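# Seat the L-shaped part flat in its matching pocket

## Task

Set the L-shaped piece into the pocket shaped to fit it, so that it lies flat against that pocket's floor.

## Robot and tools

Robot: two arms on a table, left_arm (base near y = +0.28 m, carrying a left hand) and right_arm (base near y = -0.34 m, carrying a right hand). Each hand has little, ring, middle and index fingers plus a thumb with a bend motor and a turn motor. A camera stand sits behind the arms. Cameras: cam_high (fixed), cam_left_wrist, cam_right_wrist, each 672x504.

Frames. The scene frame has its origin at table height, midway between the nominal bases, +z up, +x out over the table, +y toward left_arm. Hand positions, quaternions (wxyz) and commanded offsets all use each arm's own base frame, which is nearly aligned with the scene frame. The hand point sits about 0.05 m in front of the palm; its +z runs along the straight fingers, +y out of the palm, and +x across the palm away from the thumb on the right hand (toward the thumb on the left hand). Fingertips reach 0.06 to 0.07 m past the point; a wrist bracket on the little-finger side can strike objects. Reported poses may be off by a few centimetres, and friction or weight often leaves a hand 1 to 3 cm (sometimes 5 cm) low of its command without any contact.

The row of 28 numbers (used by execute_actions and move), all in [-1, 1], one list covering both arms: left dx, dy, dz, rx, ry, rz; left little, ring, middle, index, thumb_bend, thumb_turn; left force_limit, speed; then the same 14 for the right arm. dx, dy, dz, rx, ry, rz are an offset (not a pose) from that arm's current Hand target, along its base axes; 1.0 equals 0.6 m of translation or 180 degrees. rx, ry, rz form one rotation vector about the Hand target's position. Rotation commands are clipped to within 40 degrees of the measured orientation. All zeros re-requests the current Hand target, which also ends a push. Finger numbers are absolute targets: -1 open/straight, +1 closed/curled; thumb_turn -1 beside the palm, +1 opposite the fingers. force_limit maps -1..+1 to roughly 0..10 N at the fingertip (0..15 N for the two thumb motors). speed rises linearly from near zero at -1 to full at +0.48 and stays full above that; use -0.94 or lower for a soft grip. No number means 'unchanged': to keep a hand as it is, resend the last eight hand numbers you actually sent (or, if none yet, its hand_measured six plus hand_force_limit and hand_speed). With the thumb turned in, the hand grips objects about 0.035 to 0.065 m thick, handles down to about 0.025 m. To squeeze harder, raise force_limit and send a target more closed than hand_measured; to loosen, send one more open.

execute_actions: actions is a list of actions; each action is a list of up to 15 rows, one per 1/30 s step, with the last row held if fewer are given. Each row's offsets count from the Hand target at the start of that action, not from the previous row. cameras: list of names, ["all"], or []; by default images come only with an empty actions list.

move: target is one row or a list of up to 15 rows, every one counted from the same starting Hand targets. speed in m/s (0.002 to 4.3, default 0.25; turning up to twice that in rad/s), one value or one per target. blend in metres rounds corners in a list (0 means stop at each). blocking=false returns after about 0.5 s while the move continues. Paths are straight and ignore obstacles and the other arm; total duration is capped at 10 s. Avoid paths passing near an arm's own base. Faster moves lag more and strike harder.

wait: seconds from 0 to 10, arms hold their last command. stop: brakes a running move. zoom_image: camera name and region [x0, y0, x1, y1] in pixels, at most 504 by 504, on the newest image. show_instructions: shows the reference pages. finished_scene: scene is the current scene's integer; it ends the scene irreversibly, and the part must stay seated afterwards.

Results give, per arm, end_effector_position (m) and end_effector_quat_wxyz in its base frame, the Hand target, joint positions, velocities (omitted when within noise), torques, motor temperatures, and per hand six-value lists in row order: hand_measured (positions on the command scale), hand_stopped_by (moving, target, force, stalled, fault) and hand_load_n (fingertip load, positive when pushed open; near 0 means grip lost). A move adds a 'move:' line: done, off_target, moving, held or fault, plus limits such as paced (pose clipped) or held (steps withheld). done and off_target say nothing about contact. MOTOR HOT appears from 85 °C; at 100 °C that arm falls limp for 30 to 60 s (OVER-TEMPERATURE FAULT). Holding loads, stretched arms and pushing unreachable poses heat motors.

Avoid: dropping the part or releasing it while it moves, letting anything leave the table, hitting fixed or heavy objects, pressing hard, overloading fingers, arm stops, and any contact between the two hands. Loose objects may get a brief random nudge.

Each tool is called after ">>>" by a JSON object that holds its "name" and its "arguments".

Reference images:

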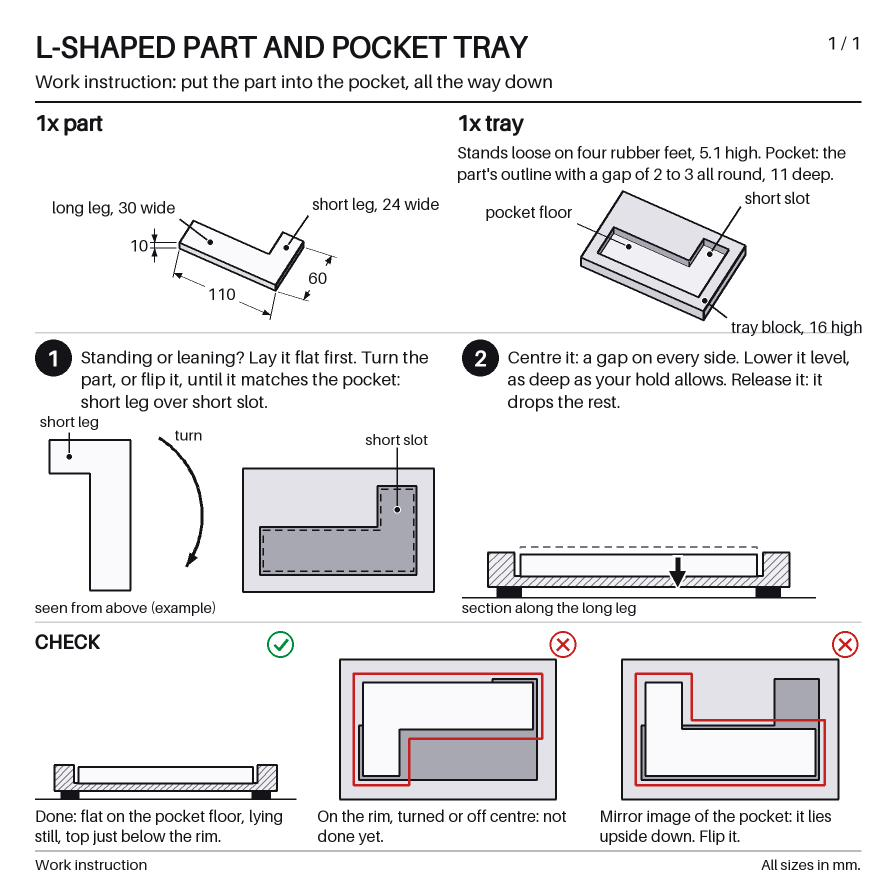

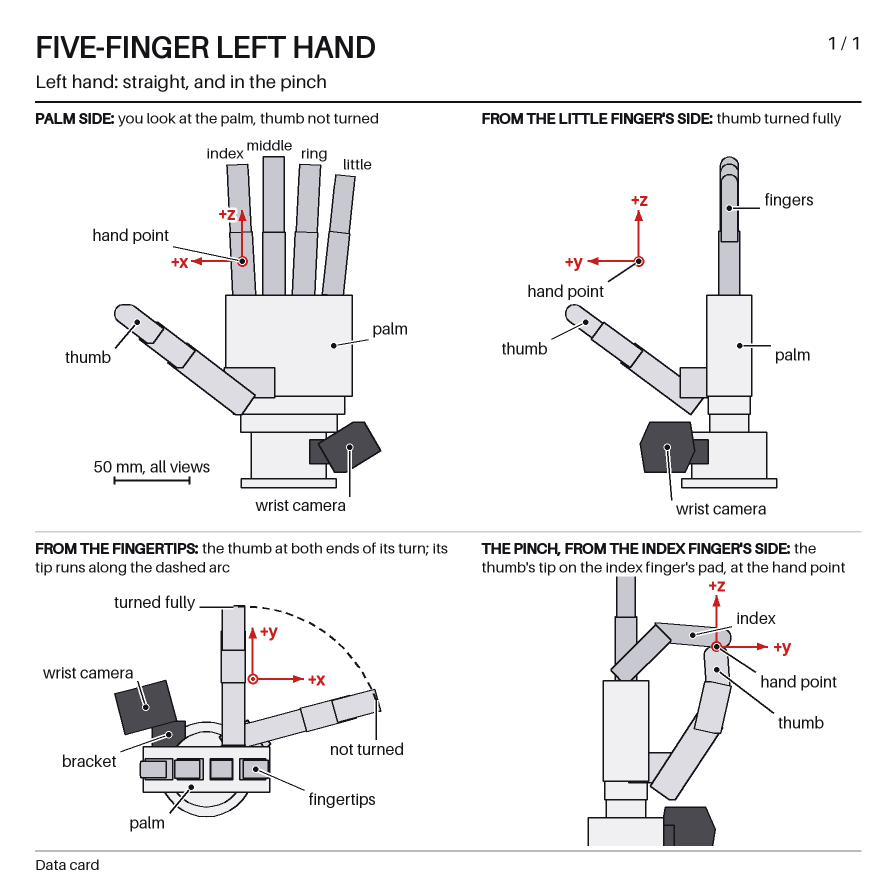

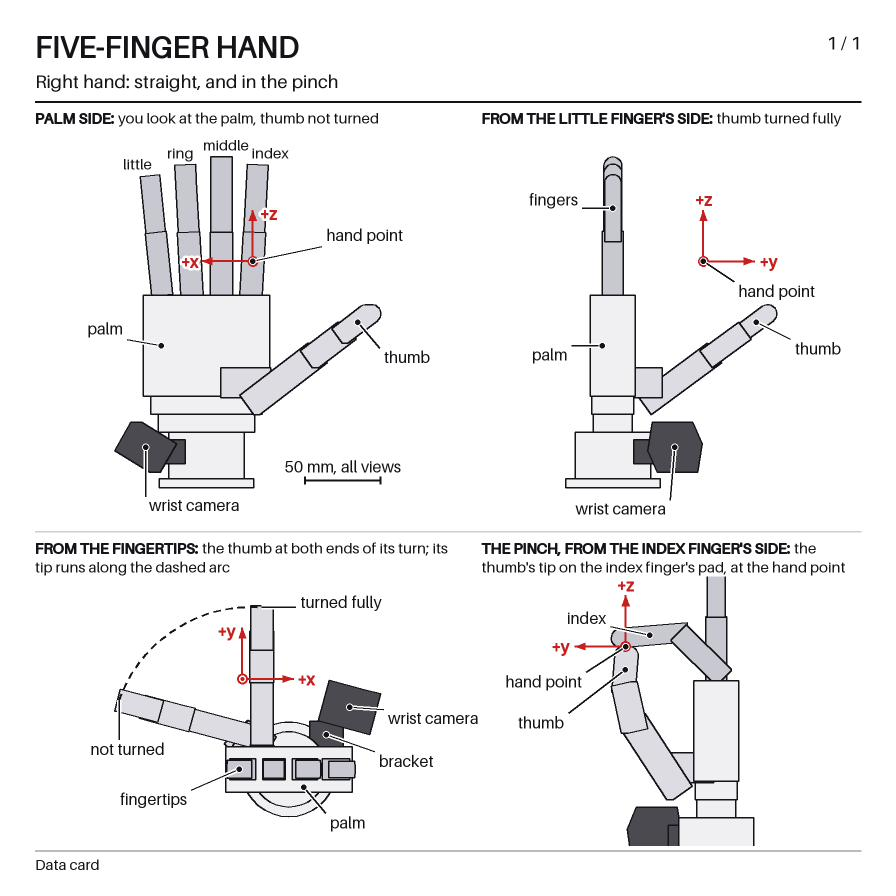

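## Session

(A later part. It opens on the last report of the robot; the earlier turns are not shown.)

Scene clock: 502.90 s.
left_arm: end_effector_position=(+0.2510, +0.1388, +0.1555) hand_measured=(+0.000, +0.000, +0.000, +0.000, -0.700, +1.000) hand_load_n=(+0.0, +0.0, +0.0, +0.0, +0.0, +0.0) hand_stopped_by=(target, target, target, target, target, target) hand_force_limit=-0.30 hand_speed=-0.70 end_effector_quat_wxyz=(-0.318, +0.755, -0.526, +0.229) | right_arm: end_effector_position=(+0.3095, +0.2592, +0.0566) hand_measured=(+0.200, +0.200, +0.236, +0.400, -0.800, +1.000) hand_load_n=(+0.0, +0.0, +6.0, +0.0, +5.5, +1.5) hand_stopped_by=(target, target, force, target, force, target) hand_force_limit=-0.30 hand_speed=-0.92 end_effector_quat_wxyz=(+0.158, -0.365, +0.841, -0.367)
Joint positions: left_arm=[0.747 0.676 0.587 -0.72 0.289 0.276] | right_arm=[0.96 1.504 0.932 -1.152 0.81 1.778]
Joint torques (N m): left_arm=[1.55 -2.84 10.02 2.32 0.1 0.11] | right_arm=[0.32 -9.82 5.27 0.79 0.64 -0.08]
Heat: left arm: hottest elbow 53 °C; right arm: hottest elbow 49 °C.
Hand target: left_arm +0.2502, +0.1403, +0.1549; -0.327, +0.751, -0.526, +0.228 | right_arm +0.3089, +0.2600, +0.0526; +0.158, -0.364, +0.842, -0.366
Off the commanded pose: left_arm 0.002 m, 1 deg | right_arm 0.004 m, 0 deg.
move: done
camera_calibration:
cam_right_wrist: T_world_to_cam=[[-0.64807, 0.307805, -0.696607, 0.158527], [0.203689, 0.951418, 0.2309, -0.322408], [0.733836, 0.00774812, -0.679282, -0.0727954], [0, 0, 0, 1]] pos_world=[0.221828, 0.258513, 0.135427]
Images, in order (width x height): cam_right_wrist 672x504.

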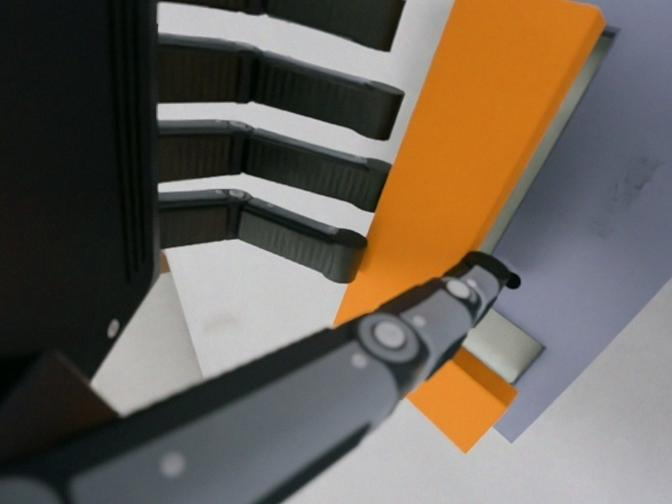

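>>> {"name": "move", "arguments": {"target": [0,0,0,0,0,0,0,0,0,0,-0.7,1,-0.3,-0.7,0,-0.0083,-0.0192,0,0,0,0.2,0.2,0.24,0.4,-0.3,1,-0.3,-0.92], "speed": 0.05, "cameras": ["cam_right_wrist"]}}

>>> {"name": "zoom_image", "arguments": {"camera": "cam_right_wrist", "region": [400, 200, 640, 480]}}

Scene clock: 543.43 s.
left_arm: end_effector_position=(+0.2510, +0.1388, +0.1555) hand_measured=(+0.000, +0.000, +0.000, +0.000, -0.700, +1.000) hand_load_n=(+0.0, +0.0, +0.0, +0.0, +0.0, +0.0) hand_stopped_by=(target, target, target, target, target, target) hand_force_limit=-0.30 hand_speed=-0.70 end_effector_quat_wxyz=(-0.318, +0.755, -0.526, +0.229) | right_arm: end_effector_position=(+0.3083, +0.2574, +0.0460) hand_measured=(+0.200, +0.200, +0.236, +0.400, -0.800, +1.000) hand_load_n=(+0.0, +0.0, +6.0, +0.0, +5.5, +2.0) hand_stopped_by=(target, target, force, target, force, target) hand_force_limit=-0.30 hand_speed=-0.92 end_effector_quat_wxyz=(+0.161, -0.363, +0.842, -0.364)
Joint positions: left_arm=[0.747 0.676 0.587 -0.72 0.289 0.276] | right_arm=[0.96 1.51 0.905 -1.11 0.81 1.778]
Joint torques (N m): left_arm=[1.61 -2.78 10.03 2.32 0.1 0.12] | right_arm=[-0.44 -9.88 5.05 0.68 0.68 -0.18]
Heat: left arm: hottest elbow 53 °C; right arm: hottest elbow 47 °C.
Hand target: left_arm +0.2502, +0.1403, +0.1549; -0.327, +0.751, -0.526, +0.228 | right_arm +0.3089, +0.2549, +0.0410; +0.158, -0.364, +0.842, -0.366
Off the commanded pose: left_arm 0.002 m, 1 deg | right_arm 0.006 m, 0 deg.
move: done
camera_calibration:
cam_right_wrist: T_world_to_cam=[[-0.644069, 0.313462, -0.697794, 0.148217], [0.202364, 0.949509, 0.239754, -0.317623], [0.737715, 0.0132096, -0.674983, -0.0818555], [0, 0, 0, 1]] pos_world=[0.220123, 0.256207, 0.124325]
Images, in order (width x height): cam_right_wrist 672x504.

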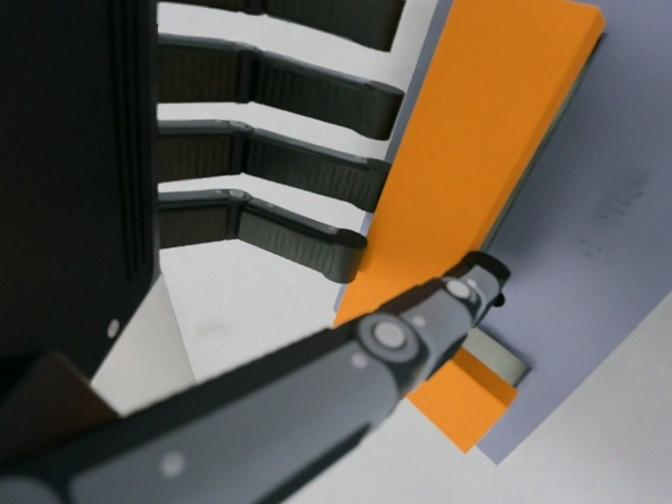

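Scaled by 1.800 from the camera's 672x504 image, which has a finer 960x720 frame.

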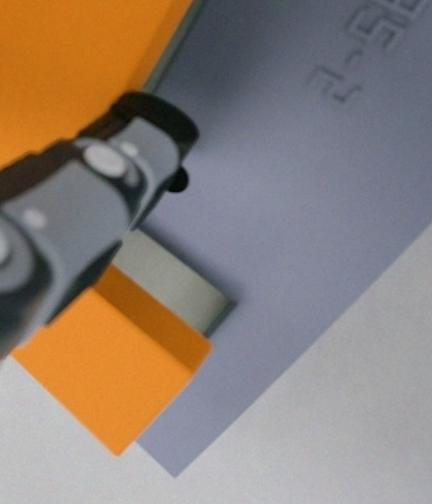

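>>> {"name": "move", "arguments": {"target": [0,0,0,0,0,0,0,0,0,0,-0.7,1,-0.3,-0.7,0.0043,-0.005,-0.0108,0,0,0,0.2,0.2,0.24,0.4,-0.3,1,-0.3,-0.92], "speed": 0.04, "cameras": ["cam_right_wrist"]}}

>>> {"name": "zoom_image", "arguments": {"camera": "cam_right_wrist", "region": [400, 200, 640, 480]}}

>>> {"name": "zoom_image", "arguments": {"camera": "cam_right_wrist", "region": [360, 0, 640, 240]}}

Scene clock: 567.80 s.
left_arm: end_effector_position=(+0.2510, +0.1388, +0.1555) hand_measured=(+0.000, +0.000, +0.000, +0.000, -0.700, +1.000) hand_load_n=(+0.0, +0.0, +0.0, +0.0, +0.0, +0.0) hand_stopped_by=(target, target, target, target, target, target) hand_force_limit=-0.30 hand_speed=-0.70 end_effector_quat_wxyz=(-0.318, +0.755, -0.526, +0.229) | right_arm: end_effector_position=(+0.3101, +0.2567, +0.0398) hand_measured=(+0.200, +0.200, +0.236, +0.400, -0.800, +1.000) hand_load_n=(+0.5, -0.5, +6.0, +0.0, +5.5, +2.0) hand_stopped_by=(target, target, force, target, force, target) hand_force_limit=-0.30 hand_speed=-0.92 end_effector_quat_wxyz=(+0.164, -0.360, +0.844, -0.362)
Joint positions: left_arm=[0.747 0.676 0.587 -0.72 0.289 0.276] | right_arm=[0.955 1.517 0.893 -1.08 0.81 1.776]
Joint torques (N m): left_arm=[1.55 -2.78 10 2.32 0.1 0.12] | right_arm=[-1.14 -9.76 5.05 0.73 0.76 -0.31]
Heat: left arm: hottest elbow 52 °C; right arm: hottest elbow 45 °C.
Hand target: left_arm +0.2502, +0.1403, +0.1549; -0.327, +0.751, -0.526, +0.228 | right_arm +0.3115, +0.2519, +0.0345; +0.158, -0.364, +0.842, -0.366
Off the commanded pose: left_arm 0.002 m, 1 deg | right_arm 0.007 m, 1 deg.
move: done
camera_calibration:
cam_right_wrist: T_world_to_cam=[[-0.639287, 0.321204, -0.69867, 0.141822], [0.204579, 0.94688, 0.248125, -0.316149], [0.741256, 0.0156896, -0.67104, -0.0892766], [0, 0, 0, 1]] pos_world=[0.221519, 0.255202, 0.117623]
Images, in order (width x height): cam_right_wrist 672x504.

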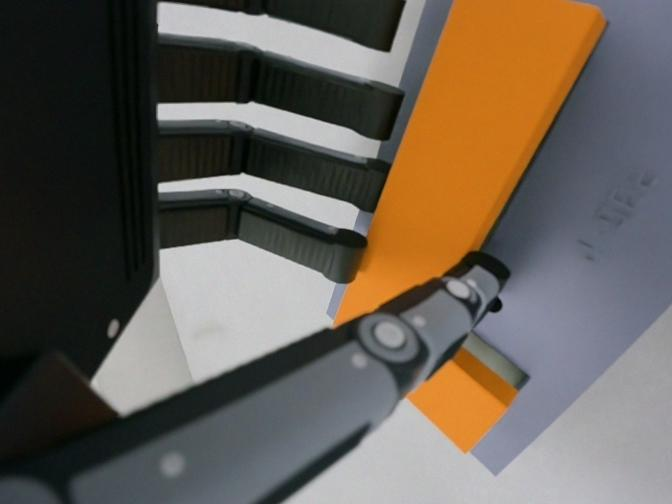

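Scaled by 1.800 from the camera's 672x504 image, which has a finer 960x720 frame.

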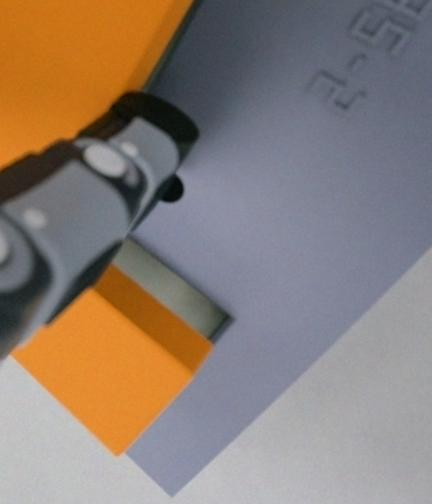

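Scaled by 1.800 from the camera's 672x504 image, which has a finer 960x720 frame.

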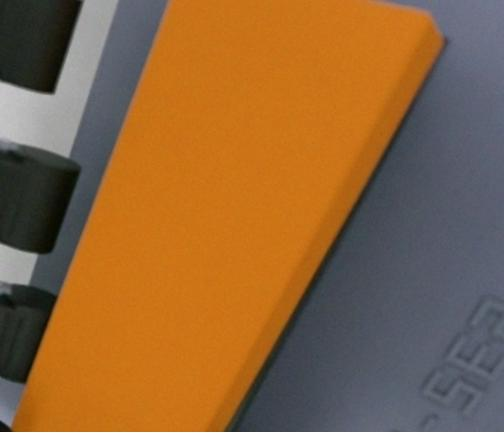

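>>> {"name": "move", "arguments": {"target": [0,0,0,0,0,0,0,0,0,0,-0.7,1,-0.3,-0.7,0.0045,-0.002,-0.0047,0,0,0.0045,0.2,0.2,0.24,0.4,-0.3,1,-0.3,-0.92], "speed": 0.04, "cameras": ["cam_right_wrist"]}}

>>> {"name": "zoom_image", "arguments": {"camera": "cam_right_wrist", "region": [400, 200, 640, 480]}}

>>> {"name": "zoom_image", "arguments": {"camera": "cam_right_wrist", "region": [440, 0, 640, 180]}}

Scene clock: 609.60 s.
left_arm: end_effector_position=(+0.2510, +0.1388, +0.1555) hand_measured=(+0.000, +0.000, +0.000, +0.000, -0.700, +1.000) hand_load_n=(+0.0, +0.0, +0.0, +0.0, +0.0, +0.0) hand_stopped_by=(target, target, target, target, target, target) hand_force_limit=-0.30 hand_speed=-0.70 end_effector_quat_wxyz=(-0.318, +0.755, -0.526, +0.229) | right_arm: end_effector_position=(+0.3125, +0.2556, +0.0363) hand_measured=(+0.200, +0.200, +0.236, +0.400, -0.800, +1.000) hand_load_n=(+0.0, +0.0, +6.0, +0.0, +5.5, +1.5) hand_stopped_by=(target, target, force, target, force, target) hand_force_limit=-0.30 hand_speed=-0.92 end_effector_quat_wxyz=(+0.166, -0.366, +0.842, -0.361)
Joint positions: left_arm=[0.747 0.676 0.587 -0.72 0.289 0.276] | right_arm=[0.946 1.517 0.883 -1.048 0.81 1.744]
Joint torques (N m): left_arm=[1.61 -2.84 10.02 2.3 0.1 0.12] | right_arm=[-1.03 -9.82 5.01 0.85 0.85 -0.31]
Heat: left arm: hottest elbow 52 °C; right arm: hottest elbow 44 °C.
Hand target: left_arm +0.2502, +0.1403, +0.1549; -0.327, +0.751, -0.526, +0.228 | right_arm +0.3143, +0.2507, +0.0317; +0.160, -0.370, +0.839, -0.365
Off the commanded pose: left_arm 0.002 m, 1 deg | right_arm 0.007 m, 1 deg.
move: done
camera_calibration:
cam_right_wrist: T_world_to_cam=[[-0.645014, 0.31286, -0.697191, 0.14521], [0.192511, 0.949451, 0.247956, -0.311624], [0.739524, 0.0257181, -0.672638, -0.095421], [0, 0, 0, 1]] pos_world=[0.22422, 0.252896, 0.114324]
Images, in order (width x height): cam_right_wrist 672x504.

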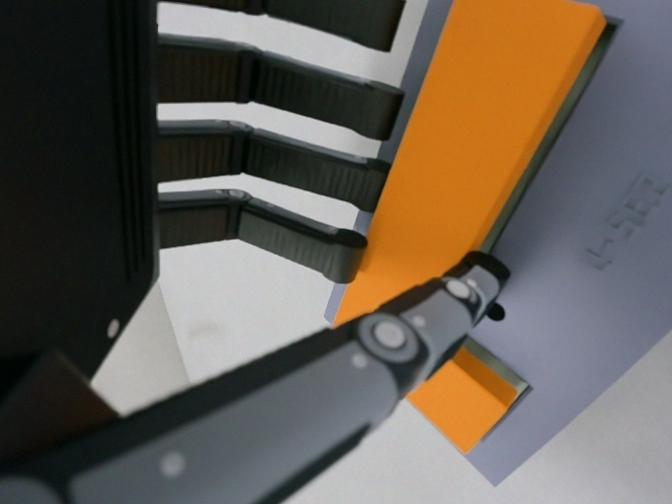

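Scaled by 1.800 from the camera's 672x504 image, which has a finer 960x720 frame.

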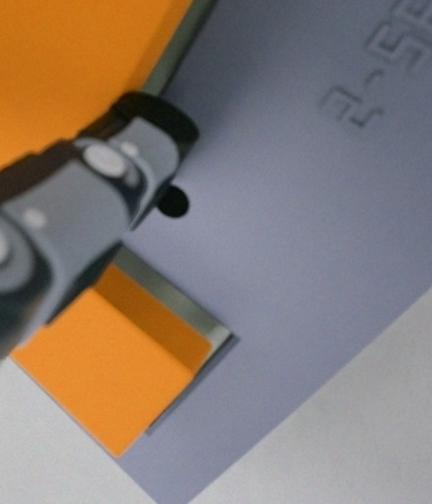

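Scaled by 2.520 from the camera's 672x504 image, which has a finer 960x720 frame.

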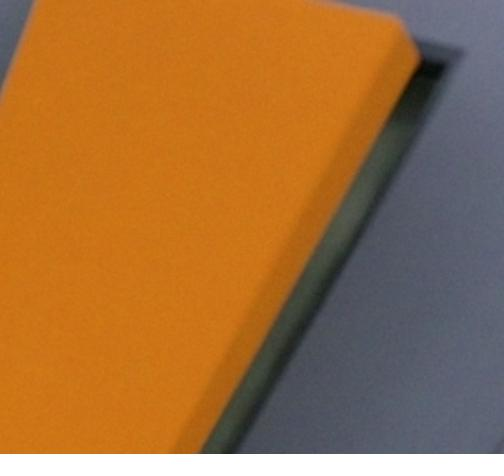

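>>> {"name": "move", "arguments": {"target": [0,0,0,0,0,0,0,0,0,0,-0.7,1,-0.3,-0.7,0,0.0015,-0.004,0,0,0,0.2,0.2,0.24,0.4,-0.3,1,-0.3,-0.92], "speed": 0.03, "cameras": ["cam_right_wrist"]}}

>>> {"name": "zoom_image", "arguments": {"camera": "cam_right_wrist", "region": [400, 200, 640, 480]}}

>>> {"name": "zoom_image", "arguments": {"camera": "cam_right_wrist", "region": [440, 0, 640, 180]}}

Scene clock: 634.53 s.
left_arm: end_effector_position=(+0.2510, +0.1388, +0.1555) hand_measured=(+0.000, +0.000, +0.000, +0.000, -0.700, +1.000) hand_load_n=(+0.0, +0.0, +0.0, +0.0, +0.0, +0.0) hand_stopped_by=(target, target, target, target, target, target) hand_force_limit=-0.30 hand_speed=-0.70 end_effector_quat_wxyz=(-0.318, +0.755, -0.526, +0.229) | right_arm: end_effector_position=(+0.3131, +0.2564, +0.0347) hand_measured=(+0.200, +0.200, +0.236, +0.400, -0.800, +1.000) hand_load_n=(+0.0, +0.0, +6.0, +0.0, +5.5, +1.5) hand_stopped_by=(target, target, force, target, force, target) hand_force_limit=-0.30 hand_speed=-0.92 end_effector_quat_wxyz=(+0.166, -0.366, +0.842, -0.360)
Joint positions: left_arm=[0.747 0.676 0.587 -0.72 0.289 0.276] | right_arm=[0.946 1.521 0.883 -1.042 0.81 1.743]
Joint torques (N m): left_arm=[1.55 -2.84 10.03 2.3 0.1 0.12] | right_arm=[-0.67 -9.88 4.9 0.98 0.84 -0.29]
Heat: left arm: hottest elbow 52 °C; right arm: hottest elbow 44 °C.
Hand target: left_arm +0.2502, +0.1403, +0.1549; -0.327, +0.751, -0.526, +0.228 | right_arm +0.3143, +0.2516, +0.0293; +0.160, -0.370, +0.839, -0.365
Off the commanded pose: left_arm 0.002 m, 1 deg | right_arm 0.007 m, 1 deg.
move: done
camera_calibration:
cam_right_wrist: T_world_to_cam=[[-0.644984, 0.312828, -0.697234, 0.144134], [0.191933, 0.949442, 0.248437, -0.311885], [0.739701, 0.0264157, -0.672417, -0.0971938], [0, 0, 0, 1]] pos_world=[0.22472, 0.253595, 0.112624]
Images, in order (width x height): cam_right_wrist 672x504.

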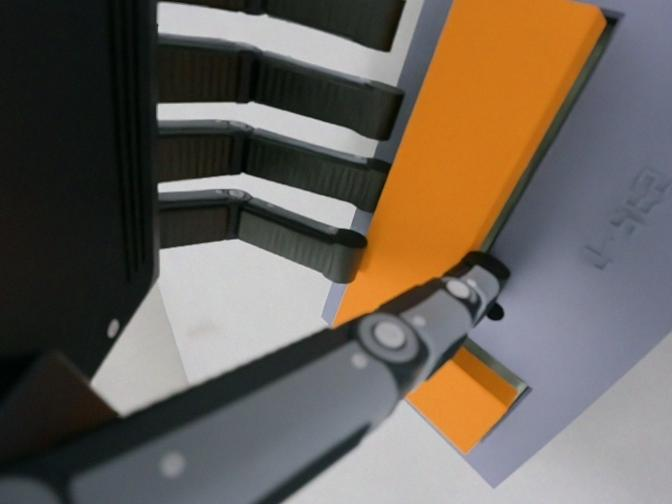

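Scaled by 1.800 from the camera's 672x504 image, which has a finer 960x720 frame.

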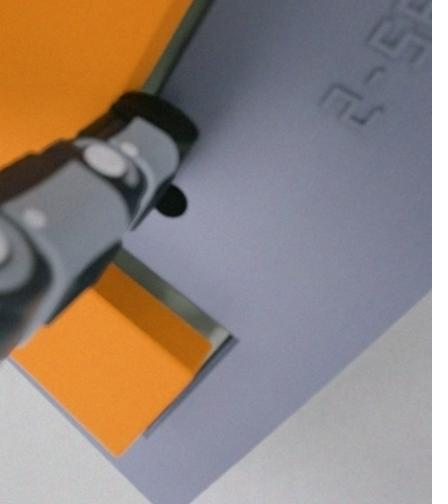

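Scaled by 2.520 from the camera's 672x504 image, which has a finer 960x720 frame.

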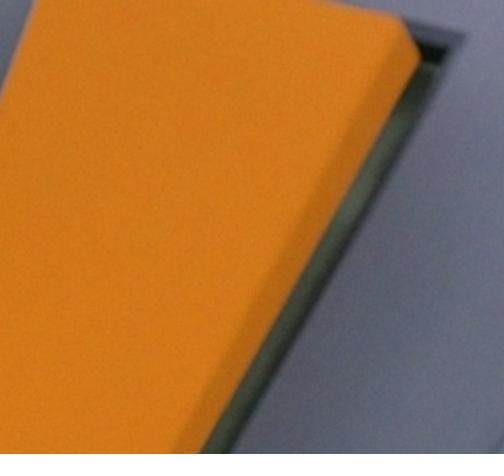

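>>> {"name": "execute_actions", "arguments": {"actions": [[[0,0,0,0,0,0,0,0,0,0,-0.7,1,-0.3,-0.7,0,0,0,0,0,0,0.2,0.2,0.24,0.4,-1,1,-0.3,-0.85]],[[0,0,0,0,0,0,0,0,0,0,-0.7,1,-0.3,-0.7,0,0,0,0,0,0,0.2,0.2,0.24,0.4,-1,1,-0.3,-0.85]]], "cameras": ["cam_right_wrist"]}}

>>> {"name": "zoom_image", "arguments": {"camera": "cam_right_wrist", "region": [340, 0, 672, 500]}}

Scene clock: 643.73 s.
left_arm: end_effector_position=(+0.2510, +0.1388, +0.1555) hand_measured=(+0.000, +0.000, +0.000, +0.000, -0.700, +1.000) hand_load_n=(+0.0, +0.0, +0.0, +0.0, +0.0, +0.0) hand_stopped_by=(target, target, target, target, target, target) hand_force_limit=-0.30 hand_speed=-0.70 end_effector_quat_wxyz=(-0.318, +0.755, -0.526, +0.229) | right_arm: end_effector_position=(+0.3131, +0.2564, +0.0347) hand_measured=(+0.200, +0.200, +0.236, +0.400, -1.000, +1.000) hand_load_n=(+0.0, +0.0, +0.0, +0.0, -0.5, +0.0) hand_stopped_by=(target, target, force, target, target, target) hand_force_limit=-0.30 hand_speed=-0.85 end_effector_quat_wxyz=(+0.166, -0.366, +0.842, -0.360)
Joint positions: left_arm=[0.747 0.676 0.587 -0.72 0.289 0.276] | right_arm=[0.946 1.521 0.883 -1.042 0.81 1.743]
Joint torques (N m): left_arm=[1.61 -2.84 10.02 2.3 0.1 0.12] | right_arm=[-0.85 -9.93 4.88 0.84 0.84 -0.28]
Heat: left arm: hottest elbow 52 °C; right arm: hottest elbow 44 °C.
Hand target: left_arm +0.2502, +0.1403, +0.1549; -0.327, +0.751, -0.526, +0.228 | right_arm +0.3143, +0.2516, +0.0293; +0.160, -0.370, +0.839, -0.365
Off the commanded pose: left_arm 0.002 m, 1 deg | right_arm 0.007 m, 1 deg.
camera_calibration:
cam_right_wrist: T_world_to_cam=[[-0.644984, 0.312828, -0.697234, 0.144134], [0.191933, 0.949442, 0.248437, -0.311885], [0.739701, 0.0264157, -0.672417, -0.0971938], [0, 0, 0, 1]] pos_world=[0.22472, 0.253595, 0.112624]
Images, in order (width x height): cam_right_wrist 672x504.

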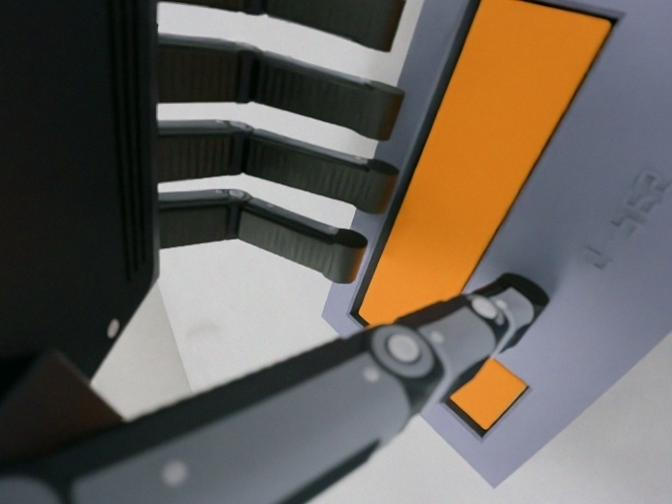

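Scaled by 1.008 from the camera's 672x504 image, which has a finer 960x720 frame.

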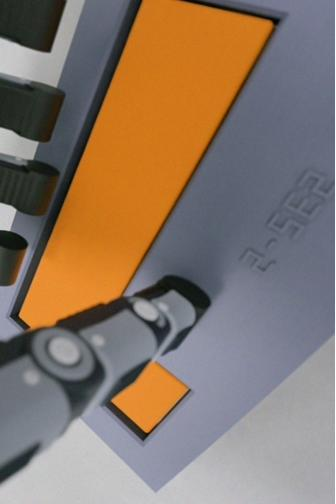

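The part dropped into the pocket. Lift gently away and check.

>>> {"name": "move", "arguments": {"target": [0,0,0,0,0,0,0,0,0,0,-0.7,1,-0.3,-0.7,-0.03,-0.01,0.13,0,0,0,0.2,0.2,0.24,0.4,-1,1,-0.3,-0.85], "speed": 0.08, "cameras": ["cam_high", "cam_right_wrist"]}}

>>> {"name": "zoom_image", "arguments": {"camera": "cam_high", "region": [350, 110, 480, 230]}}

Scene clock: 652.13 s.
left_arm: end_effector_position=(+0.2510, +0.1388, +0.1555) hand_measured=(+0.000, +0.000, +0.000, +0.000, -0.700, +1.000) hand_load_n=(+0.0, +0.0, +0.0, +0.0, +0.0, +0.0) hand_stopped_by=(target, target, target, target, target, target) hand_force_limit=-0.30 hand_speed=-0.70 end_effector_quat_wxyz=(-0.318, +0.755, -0.526, +0.229) | right_arm: end_effector_position=(+0.2885, +0.2282, +0.0901) hand_measured=(+0.200, +0.200, +0.236, +0.400, -1.000, +1.000) hand_load_n=(+0.5, +0.0, +0.0, +0.0, +0.0, +0.0) hand_stopped_by=(target, target, force, target, target, target) hand_force_limit=-0.30 hand_speed=-0.85 end_effector_quat_wxyz=(+0.140, -0.379, +0.833, -0.377)
Joint positions: left_arm=[0.747 0.676 0.587 -0.72 0.289 0.276] | right_arm=[0.957 1.385 0.909 -1.281 0.81 1.754]
Joint torques (N m): left_arm=[1.61 -2.78 10.03 2.32 0.1 0.12] | right_arm=[0.73 -9.58 8.85 -0.02 0.63 0.03]
Heat: left arm: hottest elbow 52 °C; right arm: hottest elbow 44 °C.
Hand target: left_arm +0.2502, +0.1403, +0.1549; -0.327, +0.751, -0.526, +0.228 | right_arm +0.2962, +0.2456, +0.1072; +0.160, -0.370, +0.839, -0.365
Off the commanded pose: left_arm 0.002 m, 1 deg | right_arm 0.026 m, 3 deg.
move: off_target (right_arm)
camera_calibration:
cam_right_wrist: T_world_to_cam=[[-0.673417, 0.270829, -0.687867, 0.192647], [0.197312, 0.962569, 0.185818, -0.29312], [0.712445, -0.0105916, -0.701648, -0.0220147], [0, 0, 0, 1]] pos_world=[0.203252, 0.229741, 0.171536]
Images, in order (width x height): cam_high 672x504, cam_right_wrist 672x504.

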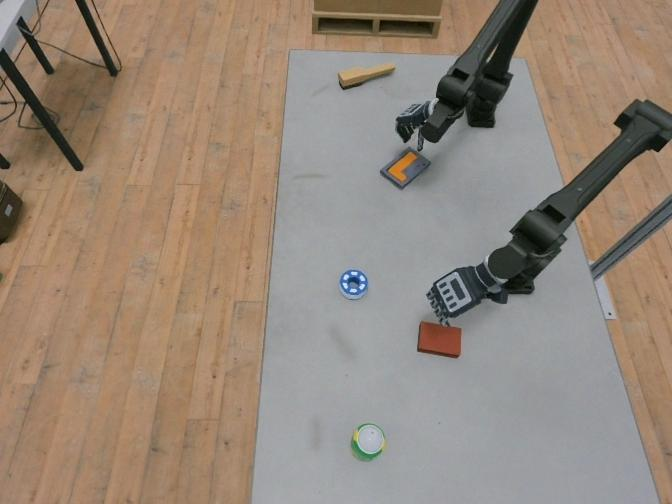

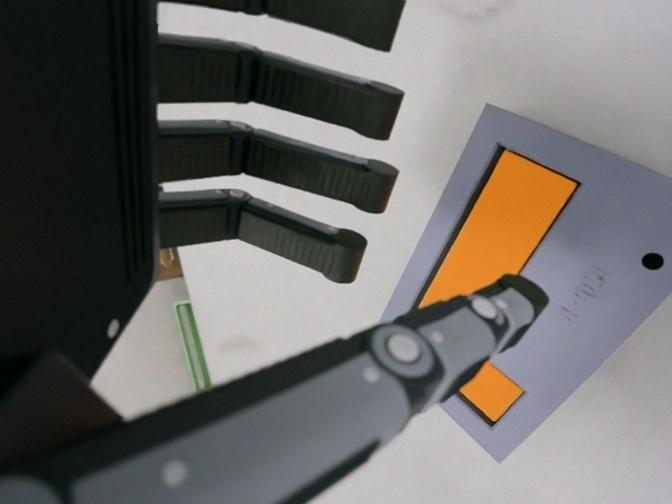

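Scaled by 3.877 from the camera's 672x504 image, which has a finer 960x720 frame.

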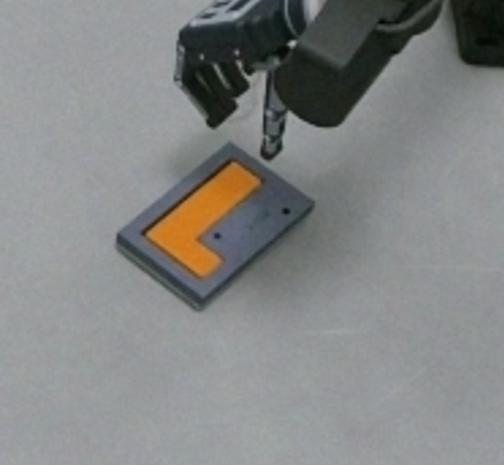

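>>> {"name": "finished_scene", "arguments": {"scene": 3}}

The scene is finished: the task was done.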